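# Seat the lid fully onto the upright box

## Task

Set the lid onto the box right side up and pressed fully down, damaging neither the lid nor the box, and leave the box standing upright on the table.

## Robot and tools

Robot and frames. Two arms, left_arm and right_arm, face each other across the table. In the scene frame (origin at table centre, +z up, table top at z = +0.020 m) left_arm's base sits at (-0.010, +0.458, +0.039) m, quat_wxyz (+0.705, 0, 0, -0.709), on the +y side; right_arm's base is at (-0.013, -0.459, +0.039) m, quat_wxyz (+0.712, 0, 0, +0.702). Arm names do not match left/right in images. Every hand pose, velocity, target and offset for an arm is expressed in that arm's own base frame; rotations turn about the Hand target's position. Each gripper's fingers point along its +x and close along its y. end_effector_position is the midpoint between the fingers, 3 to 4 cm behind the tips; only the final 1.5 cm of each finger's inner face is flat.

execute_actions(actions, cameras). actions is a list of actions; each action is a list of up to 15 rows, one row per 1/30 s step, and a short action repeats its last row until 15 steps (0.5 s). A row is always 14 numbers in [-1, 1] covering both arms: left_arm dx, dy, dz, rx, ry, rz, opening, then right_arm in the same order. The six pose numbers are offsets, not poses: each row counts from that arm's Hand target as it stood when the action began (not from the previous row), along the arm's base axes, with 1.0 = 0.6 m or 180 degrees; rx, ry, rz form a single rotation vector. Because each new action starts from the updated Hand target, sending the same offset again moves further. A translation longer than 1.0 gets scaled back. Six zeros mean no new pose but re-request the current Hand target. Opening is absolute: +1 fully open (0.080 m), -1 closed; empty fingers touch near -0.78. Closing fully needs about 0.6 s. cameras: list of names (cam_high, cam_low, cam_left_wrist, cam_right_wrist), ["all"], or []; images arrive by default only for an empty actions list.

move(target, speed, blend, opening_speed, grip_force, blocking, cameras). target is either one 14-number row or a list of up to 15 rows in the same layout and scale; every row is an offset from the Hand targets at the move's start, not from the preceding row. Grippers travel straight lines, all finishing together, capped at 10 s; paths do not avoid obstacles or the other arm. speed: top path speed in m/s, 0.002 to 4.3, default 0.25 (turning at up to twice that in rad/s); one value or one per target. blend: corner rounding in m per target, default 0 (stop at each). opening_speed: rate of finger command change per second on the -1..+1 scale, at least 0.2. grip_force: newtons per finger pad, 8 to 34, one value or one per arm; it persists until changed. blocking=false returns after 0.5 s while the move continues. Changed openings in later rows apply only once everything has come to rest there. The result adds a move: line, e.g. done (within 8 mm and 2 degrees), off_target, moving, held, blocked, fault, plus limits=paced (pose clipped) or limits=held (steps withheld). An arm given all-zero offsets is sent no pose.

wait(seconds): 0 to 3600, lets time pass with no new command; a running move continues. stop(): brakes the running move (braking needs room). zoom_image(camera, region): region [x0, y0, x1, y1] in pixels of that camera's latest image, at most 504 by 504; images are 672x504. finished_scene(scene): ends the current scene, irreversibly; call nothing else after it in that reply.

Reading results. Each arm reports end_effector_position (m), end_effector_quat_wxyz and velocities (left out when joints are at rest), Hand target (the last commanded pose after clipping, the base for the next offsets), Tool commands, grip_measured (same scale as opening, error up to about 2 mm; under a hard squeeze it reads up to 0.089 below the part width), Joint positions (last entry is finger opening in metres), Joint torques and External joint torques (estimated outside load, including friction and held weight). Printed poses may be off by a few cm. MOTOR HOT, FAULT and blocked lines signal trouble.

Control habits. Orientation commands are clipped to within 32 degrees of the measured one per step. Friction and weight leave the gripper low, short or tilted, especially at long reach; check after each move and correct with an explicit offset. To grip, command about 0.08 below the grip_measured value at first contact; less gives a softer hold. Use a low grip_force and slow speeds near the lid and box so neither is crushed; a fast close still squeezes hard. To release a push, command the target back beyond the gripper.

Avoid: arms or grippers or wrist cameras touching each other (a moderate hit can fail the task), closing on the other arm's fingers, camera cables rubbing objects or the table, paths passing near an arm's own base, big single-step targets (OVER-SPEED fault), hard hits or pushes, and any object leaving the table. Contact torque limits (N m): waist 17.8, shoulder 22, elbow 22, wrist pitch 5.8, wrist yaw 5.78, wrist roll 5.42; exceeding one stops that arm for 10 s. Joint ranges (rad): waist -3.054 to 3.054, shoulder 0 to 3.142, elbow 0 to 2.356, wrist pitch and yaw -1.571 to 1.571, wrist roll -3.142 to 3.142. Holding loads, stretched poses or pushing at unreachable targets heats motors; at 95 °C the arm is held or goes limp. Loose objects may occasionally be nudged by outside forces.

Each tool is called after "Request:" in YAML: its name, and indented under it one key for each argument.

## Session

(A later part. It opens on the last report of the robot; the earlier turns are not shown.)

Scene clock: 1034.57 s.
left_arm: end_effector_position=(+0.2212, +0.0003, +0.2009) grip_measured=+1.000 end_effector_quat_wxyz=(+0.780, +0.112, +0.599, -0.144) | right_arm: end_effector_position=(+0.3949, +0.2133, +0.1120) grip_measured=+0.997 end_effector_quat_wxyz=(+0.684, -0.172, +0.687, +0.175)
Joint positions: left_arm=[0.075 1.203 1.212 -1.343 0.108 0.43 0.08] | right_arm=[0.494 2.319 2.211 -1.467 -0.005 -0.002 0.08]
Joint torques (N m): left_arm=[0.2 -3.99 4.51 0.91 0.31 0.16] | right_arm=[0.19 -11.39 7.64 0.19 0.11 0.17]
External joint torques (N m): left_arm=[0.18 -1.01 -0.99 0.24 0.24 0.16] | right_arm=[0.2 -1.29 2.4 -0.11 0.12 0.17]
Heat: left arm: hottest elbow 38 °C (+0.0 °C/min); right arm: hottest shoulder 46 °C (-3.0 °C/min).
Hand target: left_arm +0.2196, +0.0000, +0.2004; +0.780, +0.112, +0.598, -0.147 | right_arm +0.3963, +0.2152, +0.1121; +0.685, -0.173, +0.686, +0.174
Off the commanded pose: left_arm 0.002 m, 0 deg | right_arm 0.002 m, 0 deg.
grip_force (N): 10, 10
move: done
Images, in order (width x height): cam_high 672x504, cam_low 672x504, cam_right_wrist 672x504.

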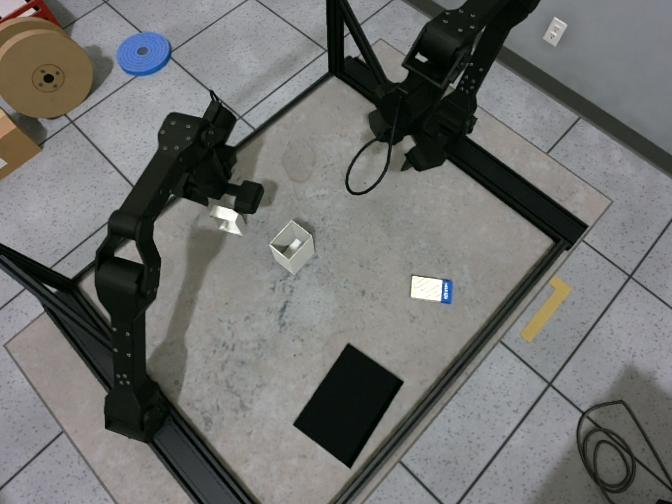

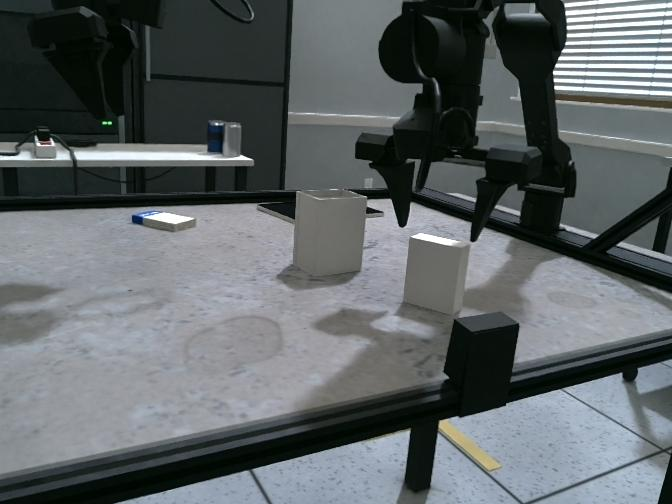

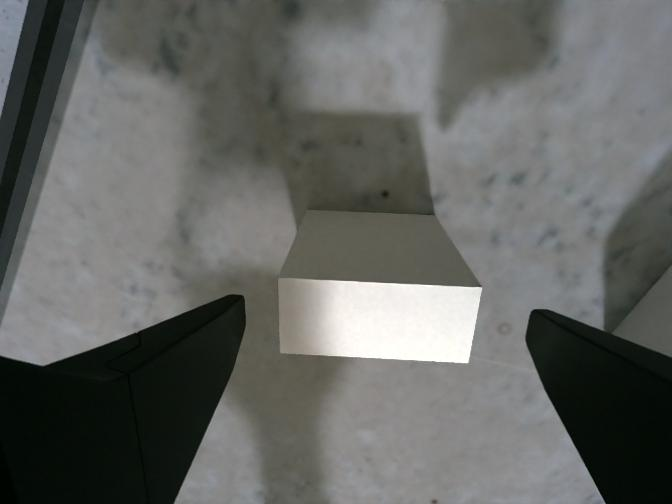

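Request:
move:
  target:
    - [0, 0, 0, 0, 0, 0, 1.0, -0.016, -0.0067, -0.1035, -0.0264, 0.0489, 0, 1.0]
    - [0, 0, 0, 0, 0, 0, 1.0, -0.016, -0.0067, -0.1035, -0.0264, 0.0489, 0, 0.3]
  speed: 0.12
  opening_speed: 0.6
  cameras: ["cam_low", "cam_high", "cam_right_wrist"]

Scene clock: 1061.97 s.
left_arm: end_effector_position=(+0.2212, +0.0003, +0.2009) grip_measured=+1.000 end_effector_quat_wxyz=(+0.780, +0.112, +0.599, -0.144) | right_arm: end_effector_position=(+0.3872, +0.2101, +0.0508) grip_measured=+0.558 end_effector_quat_wxyz=(+0.624, -0.186, +0.742, +0.160)
Joint positions: left_arm=[0.075 1.203 1.212 -1.343 0.108 0.43 0.08] | right_arm=[0.496 2.464 2.211 -1.49 -0.005 0 0.06]
Joint torques (N m): left_arm=[0.25 -3.93 4.46 0.91 0.34 0.14] | right_arm=[0.32 -12.56 6.32 -0.11 0.1 0.14]
External joint torques (N m): left_arm=[0.26 -1.02 -0.98 0.25 0.25 0.13] | right_arm=[0.2 -1.98 1.27 -0.17 0.11 0.14]
Heat: left arm: hottest elbow 37 °C (-1.0 °C/min); right arm: hottest shoulder 52 °C (+5.0 °C/min). Fold the right arm in close to its base, or ease its load, before you think long.
Hand target: left_arm +0.2196, +0.0000, +0.2004; +0.780, +0.112, +0.598, -0.147 | right_arm +0.3867, +0.2111, +0.0500; +0.623, -0.187, +0.743, +0.158
Off the commanded pose: left_arm 0.002 m, 0 deg | right_arm 0.001 m, 0 deg.
MOTOR HOT: joint 2 (shoulder) of the right arm reports 52 °C; the controller stops that arm at 95 °C. To cool a motor, set the load down, stop pushing, or move to a pose that needs little force.
grip_force (N): 10, 10
move: done
Images, in order (width x height): cam_high 672x504, cam_low 672x504, cam_right_wrist 672x504.

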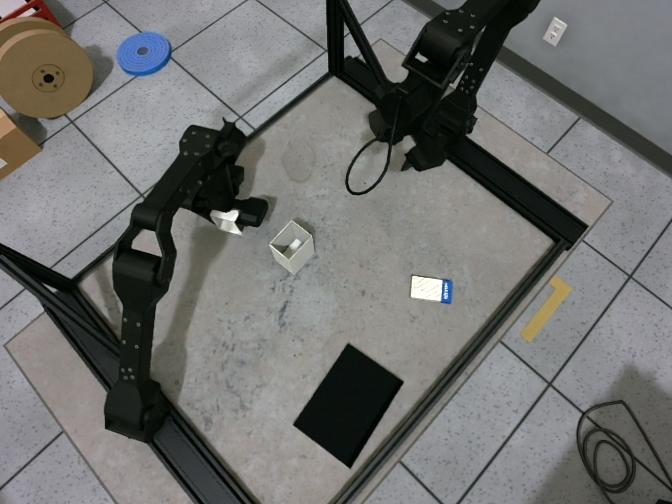

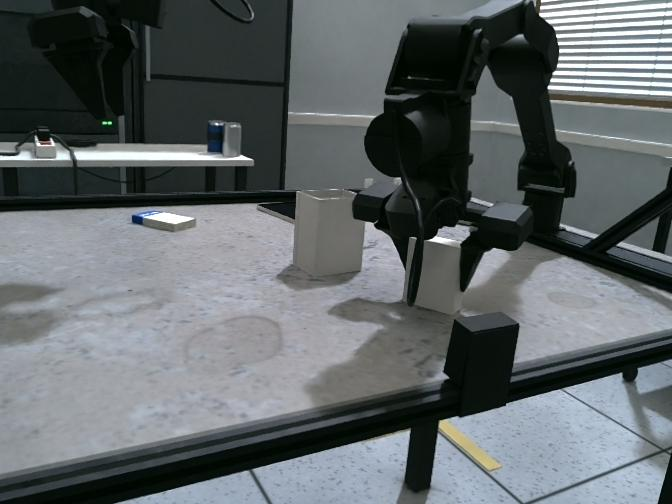

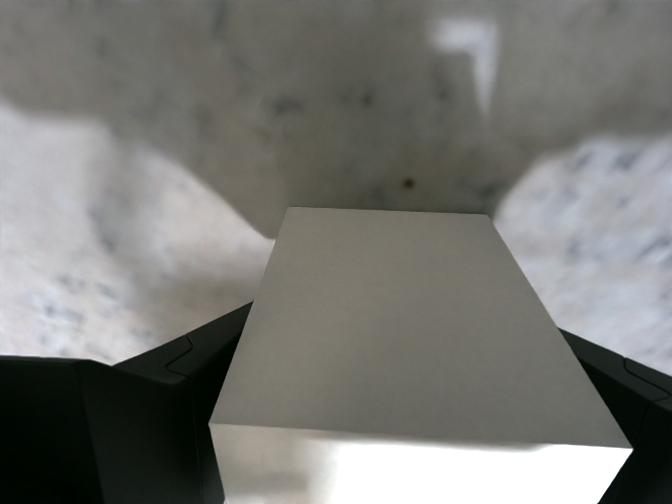

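Request:
move:
  target:
    - [0, 0, 0, 0, 0, 0, 1.0, -0.015, -0.0083, 0.0583, 0, 0, 0, 0.3]
    - [0, 0, 0, 0, 0, 0, 1.0, -0.2693, -0.319, 0.2333, 0.1118, -0.375, -0.1134, 0.3]
  speed: [0.1, 0.3]
  blend: [0.01, 0]
  cameras: ["all"]

Scene clock: 1153.23 s.
left_arm: end_effector_position=(+0.2212, +0.0003, +0.2009) grip_measured=+1.000 end_effector_quat_wxyz=(+0.780, +0.112, +0.599, -0.144) | right_arm: end_effector_position=(+0.2253, +0.0199, +0.1903) grip_measured=+0.558 end_effector_quat_wxyz=(+0.964, -0.011, +0.262, +0.041)
Joint positions: left_arm=[0.075 1.203 1.212 -1.343 0.108 0.43 0.08] | right_arm=[0.093 0.539 0.546 -0.537 0.007 0.004 0.06]
Joint torques (N m): left_arm=[0.29 -4.02 4.43 0.91 0.31 0.14] | right_arm=[-0.33 -1.48 6.68 2.05 -0.12 -0.1]
External joint torques (N m): left_arm=[0.32 -1.08 -1.03 0.24 0.22 0.14] | right_arm=[-0.33 -1.3 0.35 0.55 -0.13 -0.11]
Heat: left arm: hottest elbow 37 °C (+0.0 °C/min); right arm: hottest shoulder 55 °C (+3.0 °C/min). Fold the right arm in close to its base, or ease its load, before you think long.
Hand target: left_arm +0.2196, +0.0000, +0.2004; +0.780, +0.112, +0.598, -0.147 | right_arm +0.2251, +0.0198, +0.1901; +0.965, -0.012, +0.259, +0.042
Off the commanded pose: left_arm 0.002 m, 0 deg | right_arm 0.000 m, 0 deg.
MOTOR HOT: still on. Joint 2 (shoulder) of the right arm reports 55 °C.
grip_force (N): 10, 10
move: done

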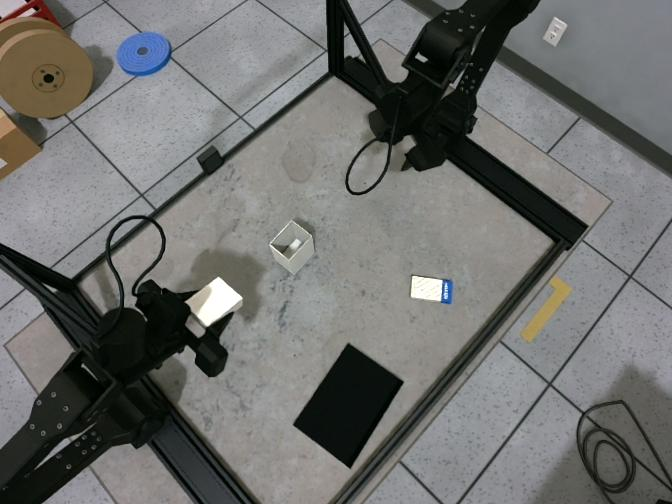

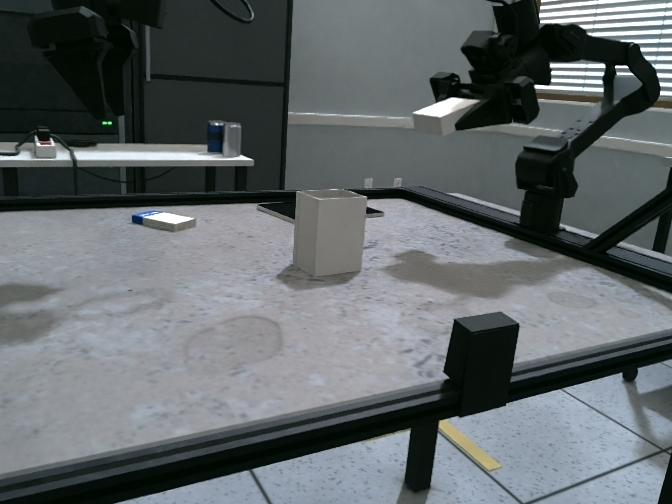

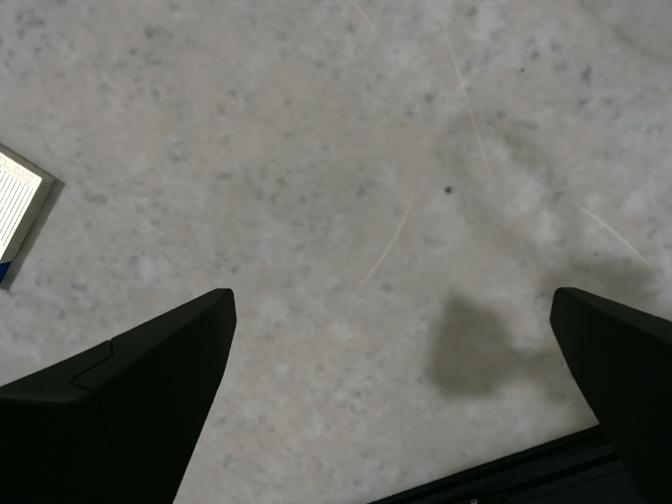

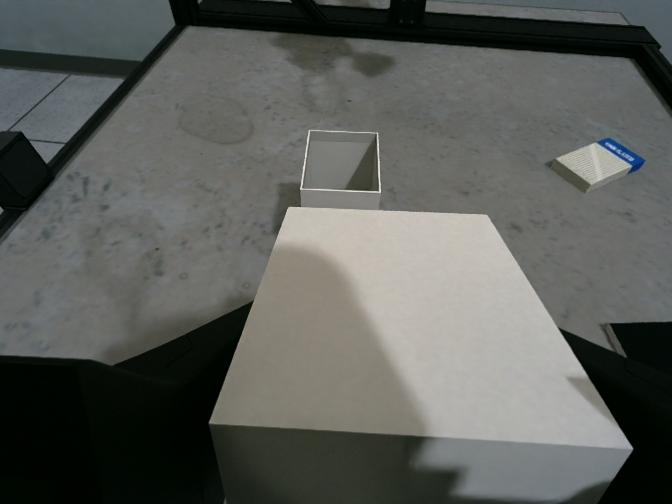

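Request:
zoom_image:
  camera: "cam_right_wrist"
  region: [260, 100, 420, 220]

Scaled by 3.150 from the camera's image (finer frame: 960x720).

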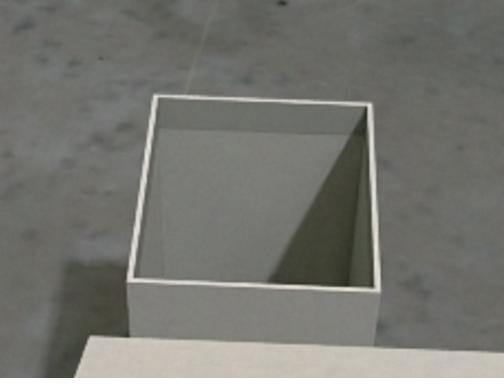

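Request:
move:
  target: [0.1215, -0.115, -0.1173, -0.0487, -0.3321, 0.1301, 1.0, 0.3315, 0.0648, -0.1168, 0.0097, -0.1107, 0, 0.3]
  speed: 0.25
  cameras: ["all"]

Scene clock: 1355.63 s.
left_arm: end_effector_position=(+0.2938, -0.0695, +0.1326) grip_measured=+1.000 end_effector_quat_wxyz=(+0.991, -0.009, +0.129, +0.037) | right_arm: end_effector_position=(+0.4204, +0.0572, +0.1155) grip_measured=+0.558 end_effector_quat_wxyz=(+0.994, -0.004, +0.095, +0.044)
Joint positions: left_arm=[-0.495 1.097 0.234 0.558 -0.549 -0.17 0.08] | right_arm=[0.161 1.744 0.544 1.008 0.072 0.015 0.06]
Joint torques (N m): left_arm=[-0.25 -2.36 4.42 2.05 -0.35 0.09] | right_arm=[0.41 -6.6 6.85 2.22 0.15 -0.06]
External joint torques (N m): left_arm=[-0.25 0.02 -1.21 0.53 -0.26 0.09] | right_arm=[0.45 -0.84 2.32 0.63 0.13 -0.06]
Heat: left arm: hottest elbow 37 °C (+0.0 °C/min); right arm: hottest elbow 42 °C (+0.0 °C/min).
Hand target: left_arm +0.2925, -0.0690, +0.1300; +0.991, -0.005, +0.131, +0.039 | right_arm +0.4240, +0.0586, +0.1200; +0.995, -0.004, +0.087, +0.043
Off the commanded pose: left_arm 0.003 m, 0 deg | right_arm 0.006 m, 1 deg.
MOTOR HOT: cleared for the motors of the right arm.
grip_force (N): 10, 10
move: done

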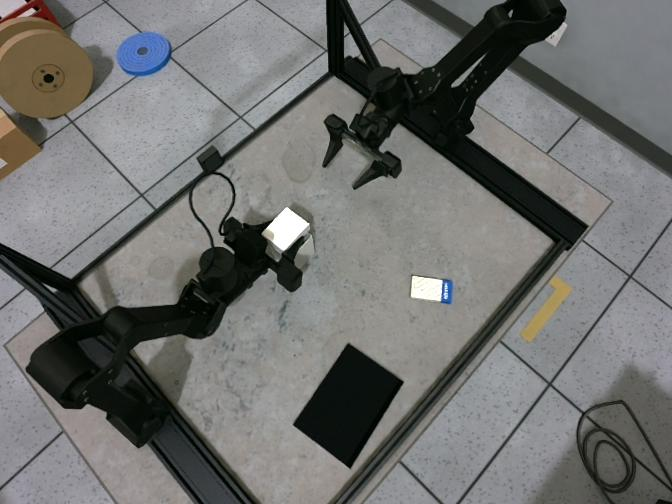

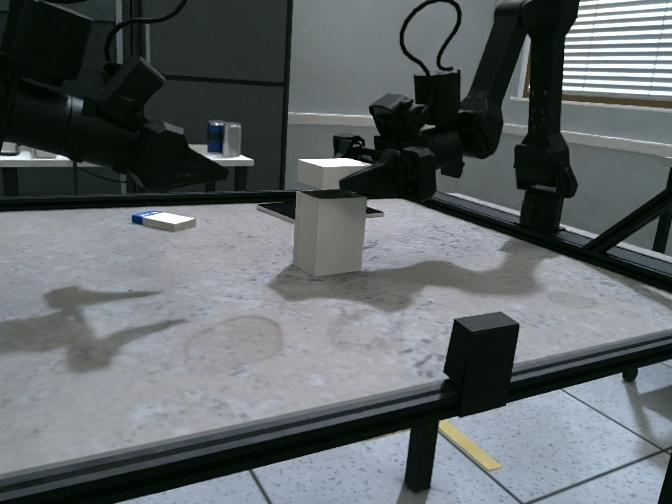

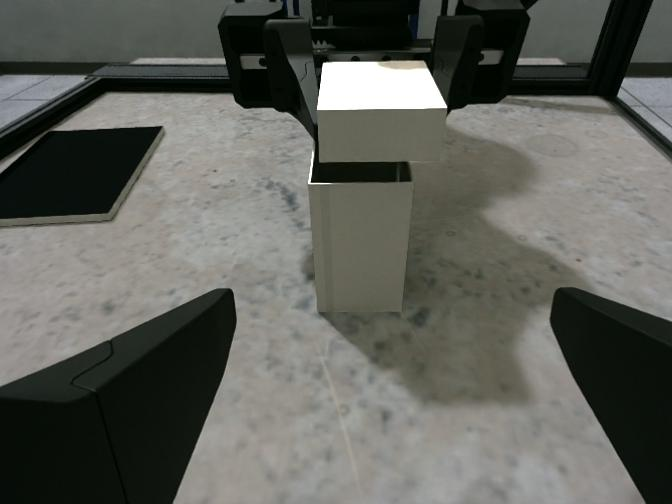

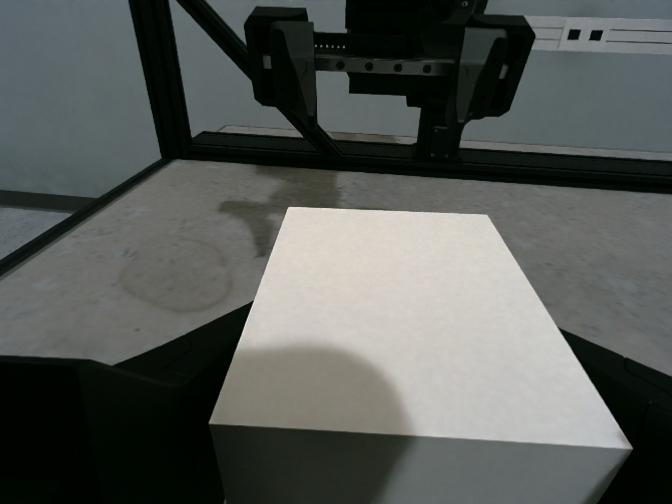

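Request:
zoom_image:
  camera: "cam_left_wrist"
  region: [280, 40, 480, 190]

Request:
zoom_image:
  camera: "cam_low"
  region: [270, 140, 430, 290]

Request:
zoom_image:
  camera: "cam_high"
  region: [240, 190, 340, 290]

Scaled by 2.520 from the camera's image (finer frame: 960x720).

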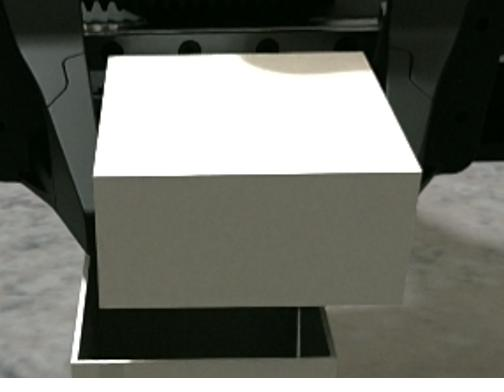

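Scaled by 3.150 from the camera's image (finer frame: 960x720).

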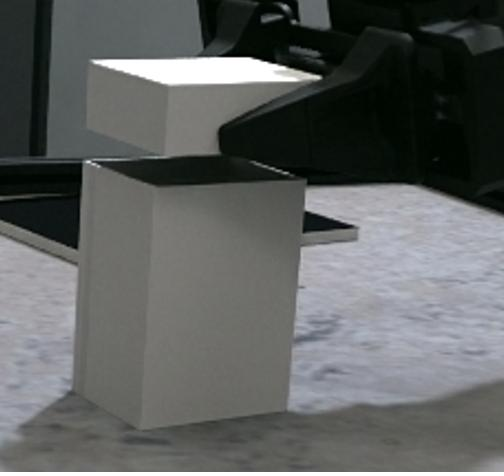

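Scaled by 5.040 from the camera's image (finer frame: 960x720).

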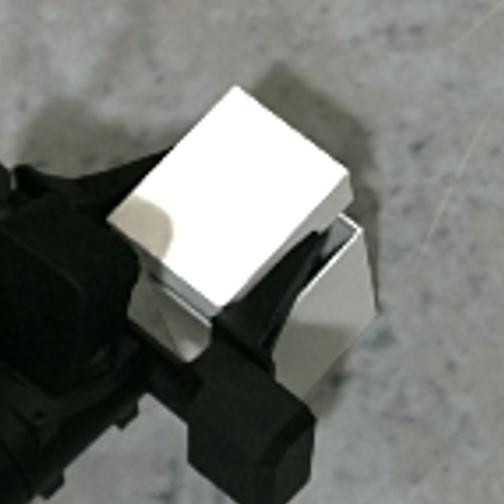

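Request:
move:
  target: [0, 0, 0, 0, 0, 0, 1.0, -0.0058, -0.0152, -0.0133, 0, 0, 0, 0.3]
  speed: 0.1
  cameras: ["cam_high", "cam_low", "cam_left_wrist"]

Request:
zoom_image:
  camera: "cam_left_wrist"
  region: [280, 60, 440, 220]

Request:
zoom_image:
  camera: "cam_low"
  region: [280, 140, 380, 220]

Request:
zoom_image:
  camera: "cam_high"
  region: [250, 195, 340, 285]

Scene clock: 1455.63 s.
left_arm: end_effector_position=(+0.2938, -0.0695, +0.1326) grip_measured=+1.000 end_effector_quat_wxyz=(+0.991, -0.009, +0.129, +0.037) | right_arm: end_effector_position=(+0.4213, +0.0497, +0.1140) grip_measured=+0.558 end_effector_quat_wxyz=(+0.995, -0.002, +0.086, +0.042)
Joint positions: left_arm=[-0.495 1.097 0.234 0.558 -0.549 -0.17 0.08] | right_arm=[0.135 1.766 0.535 1.057 0.051 0.011 0.06]
Joint torques (N m): left_arm=[-0.15 -2.21 4.49 2.07 -0.36 0.06] | right_arm=[-0.16 -6.88 4.65 2.2 -0.13 -0.11]
External joint torques (N m): left_arm=[-0.15 0.15 -1.07 0.57 -0.27 0.06] | right_arm=[-0.11 -1.06 0.24 0.6 -0.14 -0.11]
Heat: left arm: hottest wrist pitch 40 °C (+2.0 °C/min); right arm: hottest wrist pitch 45 °C (+2.0 °C/min).
Hand target: left_arm +0.2925, -0.0690, +0.1300; +0.991, -0.005, +0.131, +0.039 | right_arm +0.4205, +0.0495, +0.1120; +0.995, -0.004, +0.087, +0.043
Off the commanded pose: left_arm 0.003 m, 0 deg | right_arm 0.002 m, 0 deg.
grip_force (N): 10, 10
move: done

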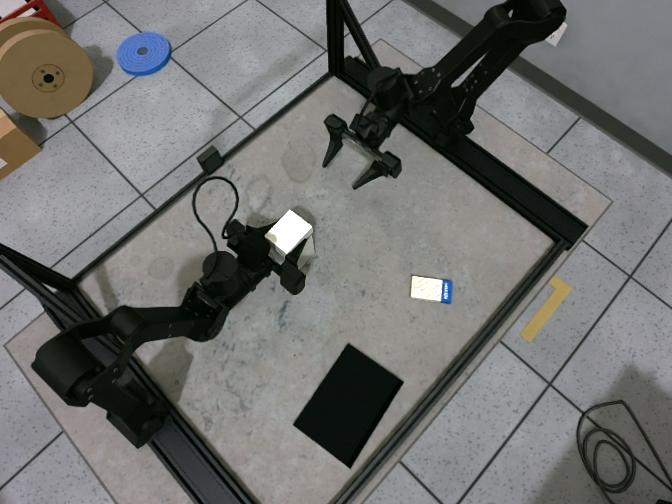

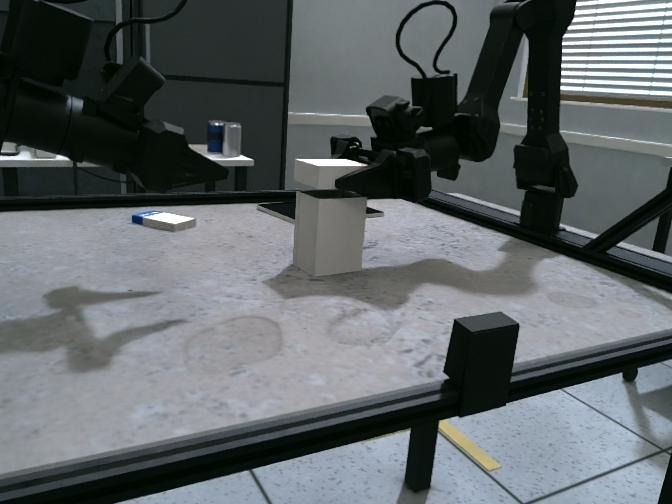

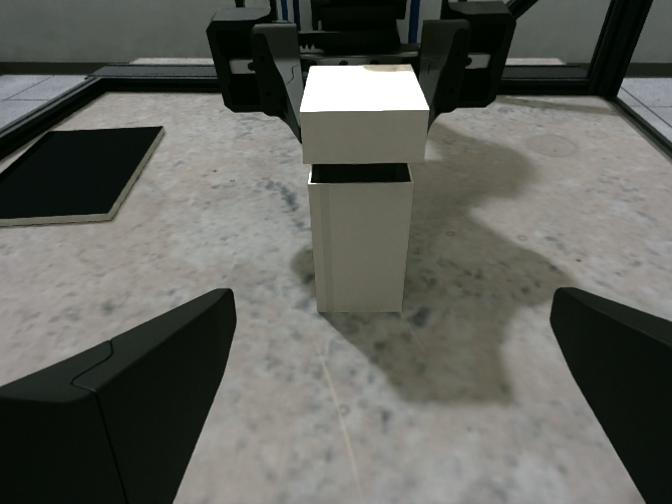

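Scaled by 3.150 from the camera's image (finer frame: 960x720).

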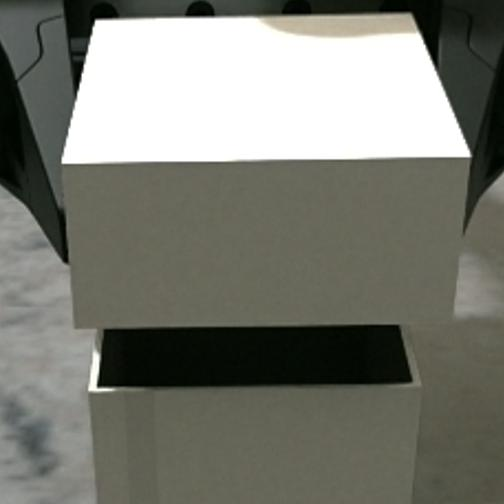

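Scaled by 5.040 from the camera's image (finer frame: 960x720).

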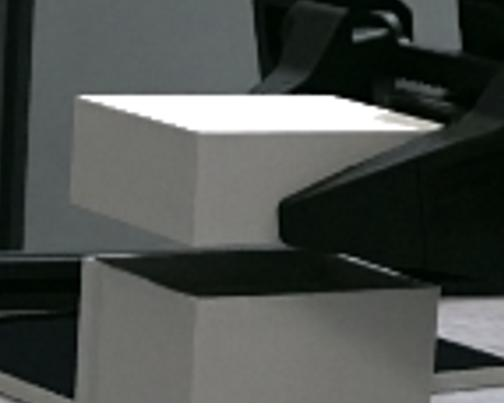

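Scaled by 5.600 from the camera's image (finer frame: 960x720).

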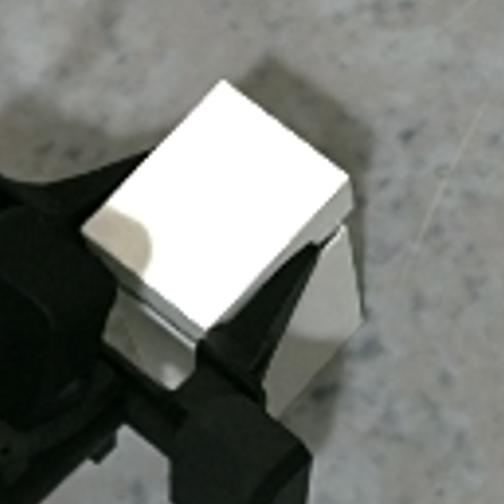

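Request:
move:
  target: [0, 0, 0, 0, 0, 0, 1.0, -0.0063, -0.0023, -0.0133, 0, 0, 0, 0.3]
  speed: 0.1
  cameras: ["cam_high", "cam_low", "cam_left_wrist"]

Request:
zoom_image:
  camera: "cam_left_wrist"
  region: [280, 60, 440, 220]

Request:
zoom_image:
  camera: "cam_low"
  region: [280, 140, 380, 220]

Request:
zoom_image:
  camera: "cam_high"
  region: [250, 195, 340, 285]

Scene clock: 1489.67 s.
left_arm: end_effector_position=(+0.2938, -0.0695, +0.1326) grip_measured=+1.000 end_effector_quat_wxyz=(+0.991, -0.009, +0.129, +0.037) | right_arm: end_effector_position=(+0.4173, +0.0490, +0.1055) grip_measured=+0.558 end_effector_quat_wxyz=(+0.995, -0.002, +0.087, +0.043)
Joint positions: left_arm=[-0.495 1.097 0.234 0.558 -0.549 -0.17 0.08] | right_arm=[0.134 1.793 0.511 1.107 0.047 0.011 0.06]
Joint torques (N m): left_arm=[-0.29 -2.21 4.38 2.06 -0.34 0.09] | right_arm=[-0.33 -6.8 4.46 2.2 -0.13 -0.08]
External joint torques (N m): left_arm=[-0.27 0.18 -1.22 0.54 -0.25 0.09] | right_arm=[-0.27 -1.01 0.21 0.59 -0.14 -0.09]
Heat: left arm: hottest wrist pitch 41 °C (+1.0 °C/min); right arm: hottest wrist pitch 43 °C (-1.0 °C/min).
Hand target: left_arm +0.2925, -0.0690, +0.1300; +0.991, -0.005, +0.131, +0.039 | right_arm +0.4168, +0.0482, +0.1040; +0.995, -0.004, +0.088, +0.043
Off the commanded pose: left_arm 0.003 m, 0 deg | right_arm 0.002 m, 0 deg.
grip_force (N): 10, 10
move: done

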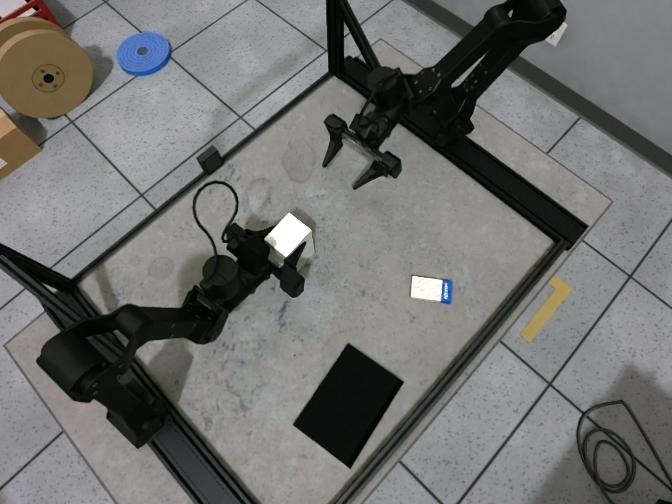

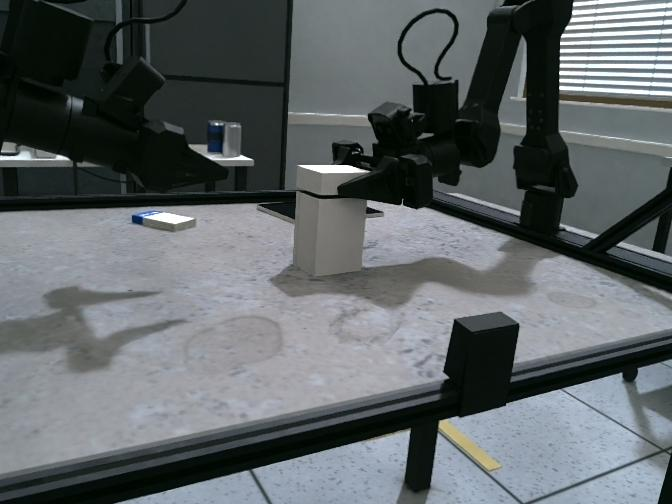

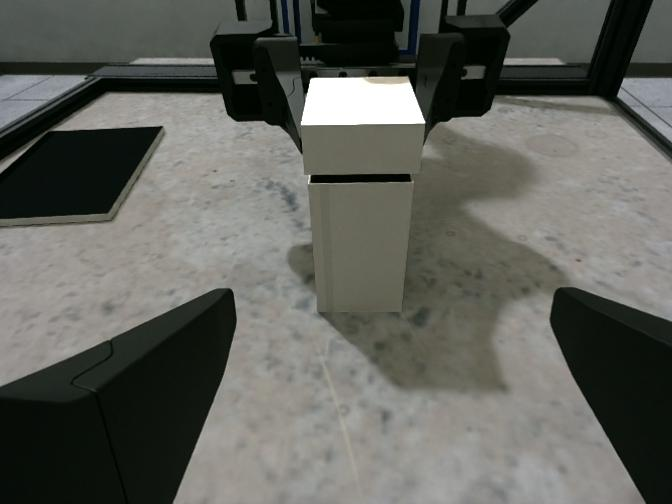

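Scaled by 3.150 from the camera's image (finer frame: 960x720).

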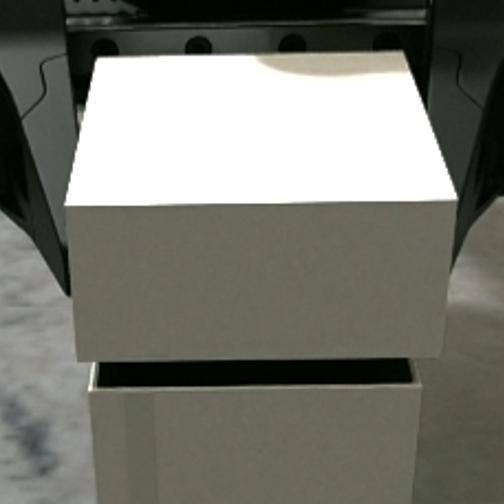

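Scaled by 5.040 from the camera's image (finer frame: 960x720).

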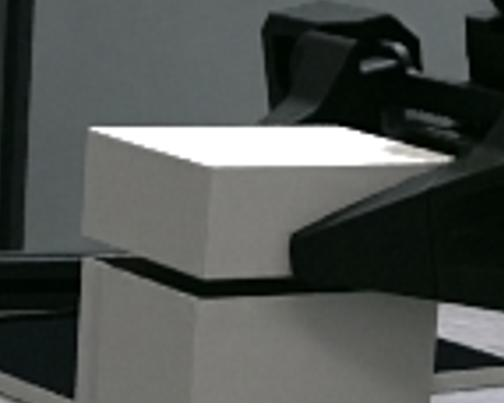

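Scaled by 5.600 from the camera's image (finer frame: 960x720).

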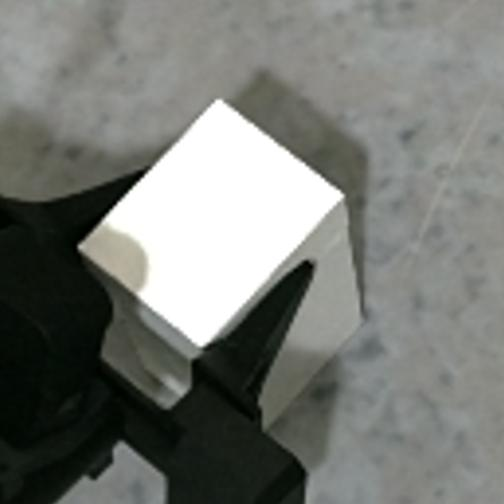

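Request:
move:
  target: [0, 0, 0, 0, 0, 0, 1.0, 0.002, -0.0017, -0.005, 0, 0, 0, 0.3]
  speed: 0.05
  cameras: ["cam_high", "cam_low", "cam_left_wrist"]

Request:
zoom_image:
  camera: "cam_left_wrist"
  region: [290, 130, 440, 230]

Request:
zoom_image:
  camera: "cam_low"
  region: [280, 160, 380, 220]

Scene clock: 1521.93 s.
left_arm: end_effector_position=(+0.2938, -0.0695, +0.1326) grip_measured=+1.000 end_effector_quat_wxyz=(+0.991, -0.009, +0.129, +0.037) | right_arm: end_effector_position=(+0.4181, +0.0478, +0.1021) grip_measured=+0.558 end_effector_quat_wxyz=(+0.995, -0.002, +0.088, +0.042)
Joint positions: left_arm=[-0.495 1.097 0.234 0.558 -0.549 -0.17 0.08] | right_arm=[0.129 1.809 0.511 1.123 0.043 0.01 0.06]
Joint torques (N m): left_arm=[-0.22 -2.24 4.42 2.08 -0.39 0.08] | right_arm=[-0.28 -6.85 4.67 2.25 -0.14 -0.07]
External joint torques (N m): left_arm=[-0.21 0.11 -1.14 0.58 -0.3 0.08] | right_arm=[-0.29 -1 0.49 0.64 -0.14 -0.07]
Heat: left arm: hottest wrist pitch 42 °C (+1.0 °C/min); right arm: hottest wrist pitch 45 °C (+1.0 °C/min).
Hand target: left_arm +0.2925, -0.0690, +0.1300; +0.991, -0.005, +0.131, +0.039 | right_arm +0.4180, +0.0471, +0.1010; +0.995, -0.004, +0.087, +0.043
Off the commanded pose: left_arm 0.003 m, 0 deg | right_arm 0.001 m, 0 deg.
grip_force (N): 10, 10
move: done

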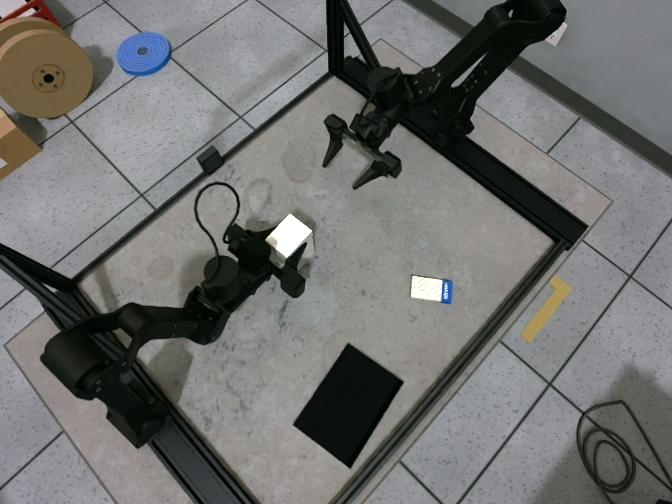

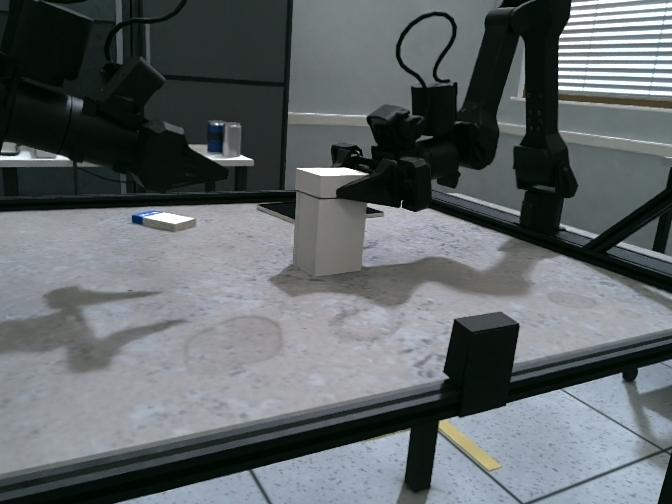

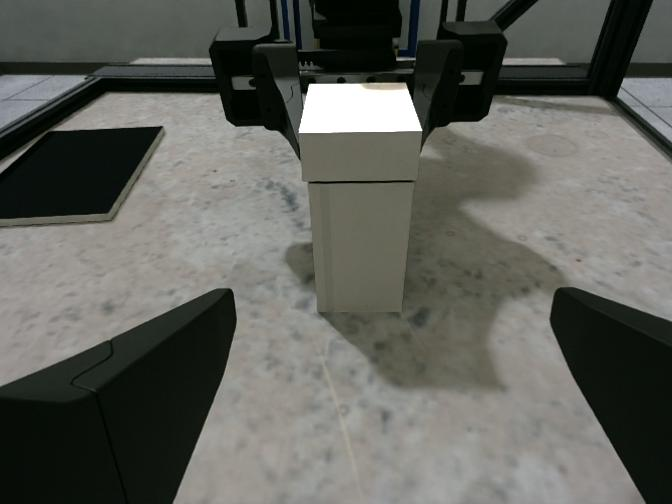

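Scaled by 3.360 from the camera's image (finer frame: 960x720).

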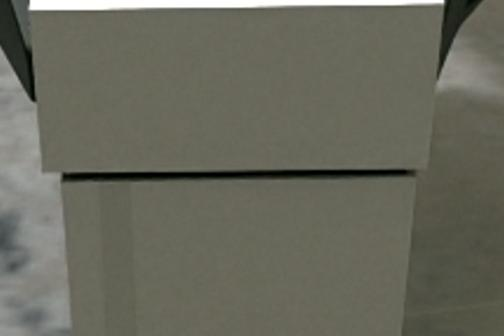

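Scaled by 5.040 from the camera's image (finer frame: 960x720).

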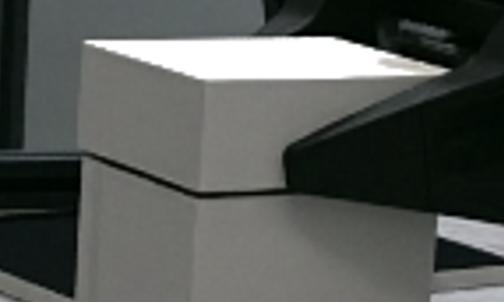

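Request:
zoom_image:
  camera: "cam_low"
  region: [290, 160, 370, 220]

Request:
zoom_image:
  camera: "cam_high"
  region: [260, 205, 325, 285]

Scaled by 6.300 from the camera's image (finer frame: 960x720).

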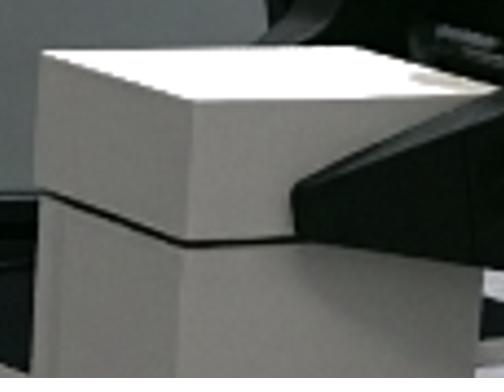

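Scaled by 6.300 from the camera's image (finer frame: 960x720).

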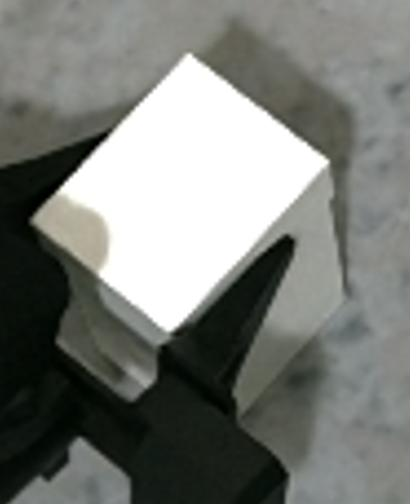

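Request:
move:
  target: [0, 0, 0, 0, 0, 0, 1.0, 0.0035, 0.0008, -0.0033, 0, 0, 0, 0.3]
  speed: 0.05
  cameras: ["cam_high", "cam_low", "cam_left_wrist"]

Request:
zoom_image:
  camera: "cam_left_wrist"
  region: [290, 130, 440, 230]

Request:
zoom_image:
  camera: "cam_low"
  region: [290, 160, 370, 220]

Scene clock: 1608.80 s.
left_arm: end_effector_position=(+0.2938, -0.0695, +0.1326) grip_measured=+1.000 end_effector_quat_wxyz=(+0.991, -0.009, +0.129, +0.037) | right_arm: end_effector_position=(+0.4185, +0.0479, +0.0996) grip_measured=+0.558 end_effector_quat_wxyz=(+0.995, -0.002, +0.088, +0.042)
Joint positions: left_arm=[-0.495 1.097 0.234 0.558 -0.549 -0.17 0.08] | right_arm=[0.129 1.822 0.511 1.134 0.043 0.01 0.06]
Joint torques (N m): left_arm=[-0.29 -2.31 4.44 2.06 -0.36 0.06] | right_arm=[-0.13 -6.42 5.35 2.02 -0.13 -0.08]
External joint torques (N m): left_arm=[-0.27 0.01 -1.08 0.57 -0.27 0.06] | right_arm=[-0.12 -0.58 1.29 0.43 -0.14 -0.09]
Heat: left arm: hottest wrist pitch 42 °C (+0.0 °C/min); right arm: hottest wrist pitch 45 °C (+1.0 °C/min).
Hand target: left_arm +0.2925, -0.0690, +0.1300; +0.991, -0.005, +0.131, +0.039 | right_arm +0.4201, +0.0476, +0.0991; +0.995, -0.004, +0.087, +0.043
Off the commanded pose: left_arm 0.003 m, 0 deg | right_arm 0.002 m, 0 deg.
grip_force (N): 10, 10
move: done

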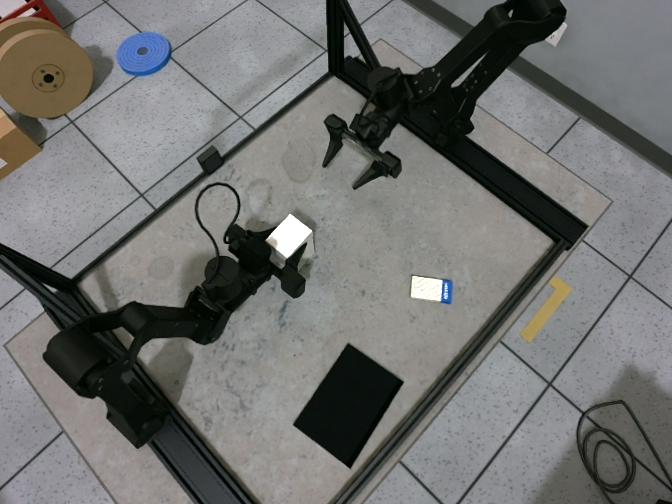

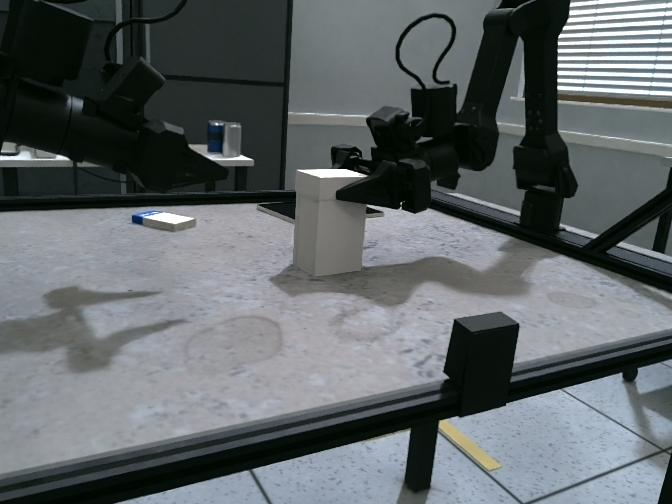

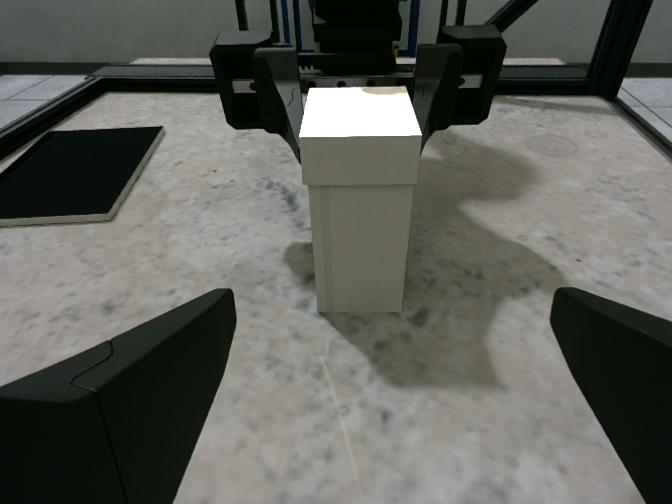

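Scaled by 3.360 from the camera's image (finer frame: 960x720).

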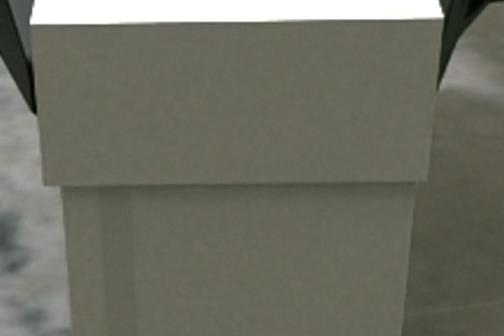

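Scaled by 6.300 from the camera's image (finer frame: 960x720).

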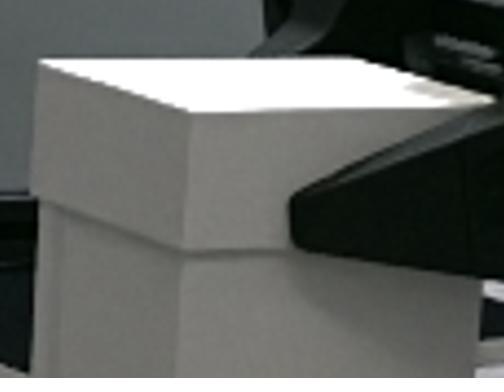

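Request:
move:
  target: [0, 0, 0, 0, 0, 0, 1.0, 0.004, 0.0008, 0, 0, 0, 0, 0.3]
  speed: 0.05
  cameras: ["cam_high", "cam_low", "cam_left_wrist"]

Request:
zoom_image:
  camera: "cam_left_wrist"
  region: [290, 130, 440, 230]

Request:
zoom_image:
  camera: "cam_low"
  region: [290, 160, 370, 220]

Scene clock: 1627.47 s.
left_arm: end_effector_position=(+0.2938, -0.0695, +0.1326) grip_measured=+1.000 end_effector_quat_wxyz=(+0.991, -0.009, +0.129, +0.037) | right_arm: end_effector_position=(+0.4200, +0.0481, +0.0993) grip_measured=+0.558 end_effector_quat_wxyz=(+0.995, -0.002, +0.088, +0.042)
Joint positions: left_arm=[-0.495 1.097 0.234 0.558 -0.549 -0.17 0.08] | right_arm=[0.129 1.827 0.517 1.134 0.043 0.01 0.06]
Joint torques (N m): left_arm=[-0.27 -2.25 4.37 2.1 -0.36 0.07] | right_arm=[-0.24 -6.36 5.82 1.76 -0.08 -0.12]
External joint torques (N m): left_arm=[-0.26 0.12 -1.21 0.6 -0.27 0.07] | right_arm=[-0.24 -0.4 1.7 0.14 -0.08 -0.13]
Heat: left arm: hottest wrist pitch 43 °C (+1.0 °C/min); right arm: hottest wrist pitch 47 °C (+3.0 °C/min).
Hand target: left_arm +0.2925, -0.0690, +0.1300; +0.991, -0.005, +0.131, +0.039 | right_arm +0.4224, +0.0481, +0.0990; +0.995, -0.004, +0.088, +0.043
Off the commanded pose: left_arm 0.003 m, 0 deg | right_arm 0.002 m, 0 deg.
grip_force (N): 10, 10
move: done

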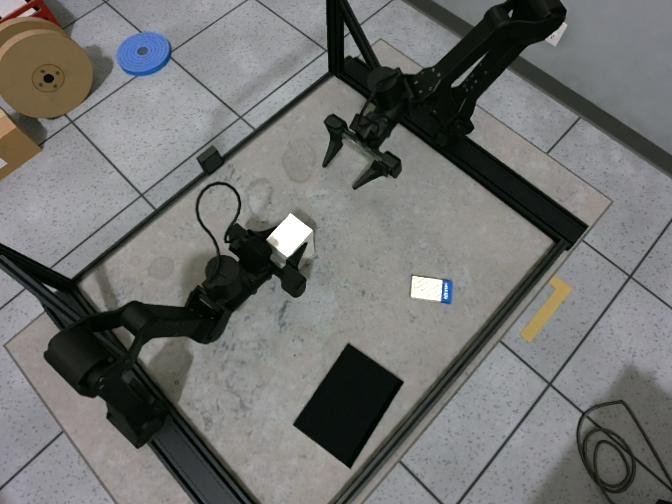

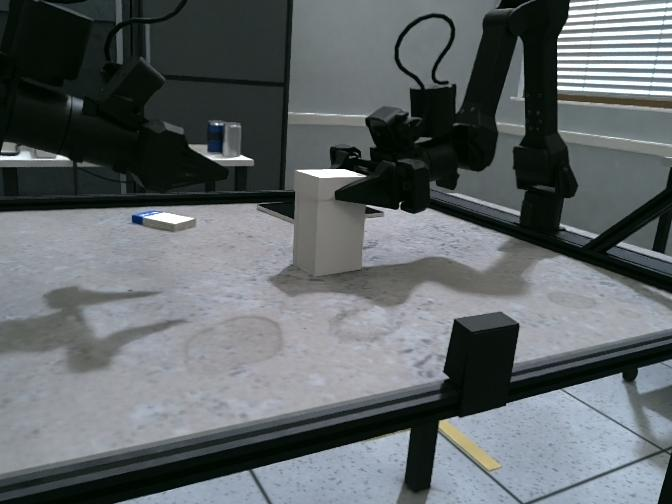

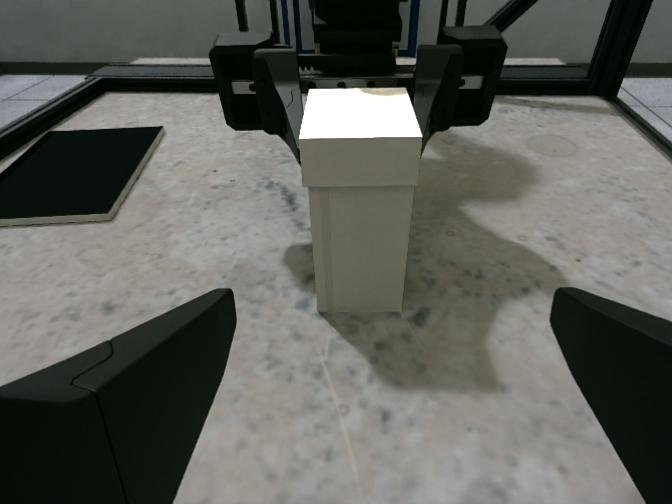

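Scaled by 3.360 from the camera's image (finer frame: 960x720).

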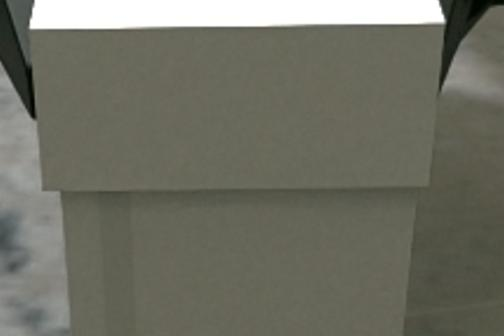

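Scaled by 6.300 from the camera's image (finer frame: 960x720).

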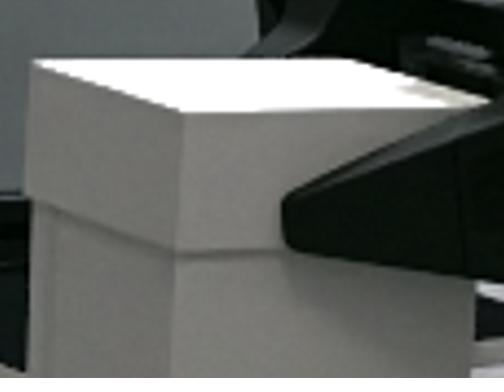

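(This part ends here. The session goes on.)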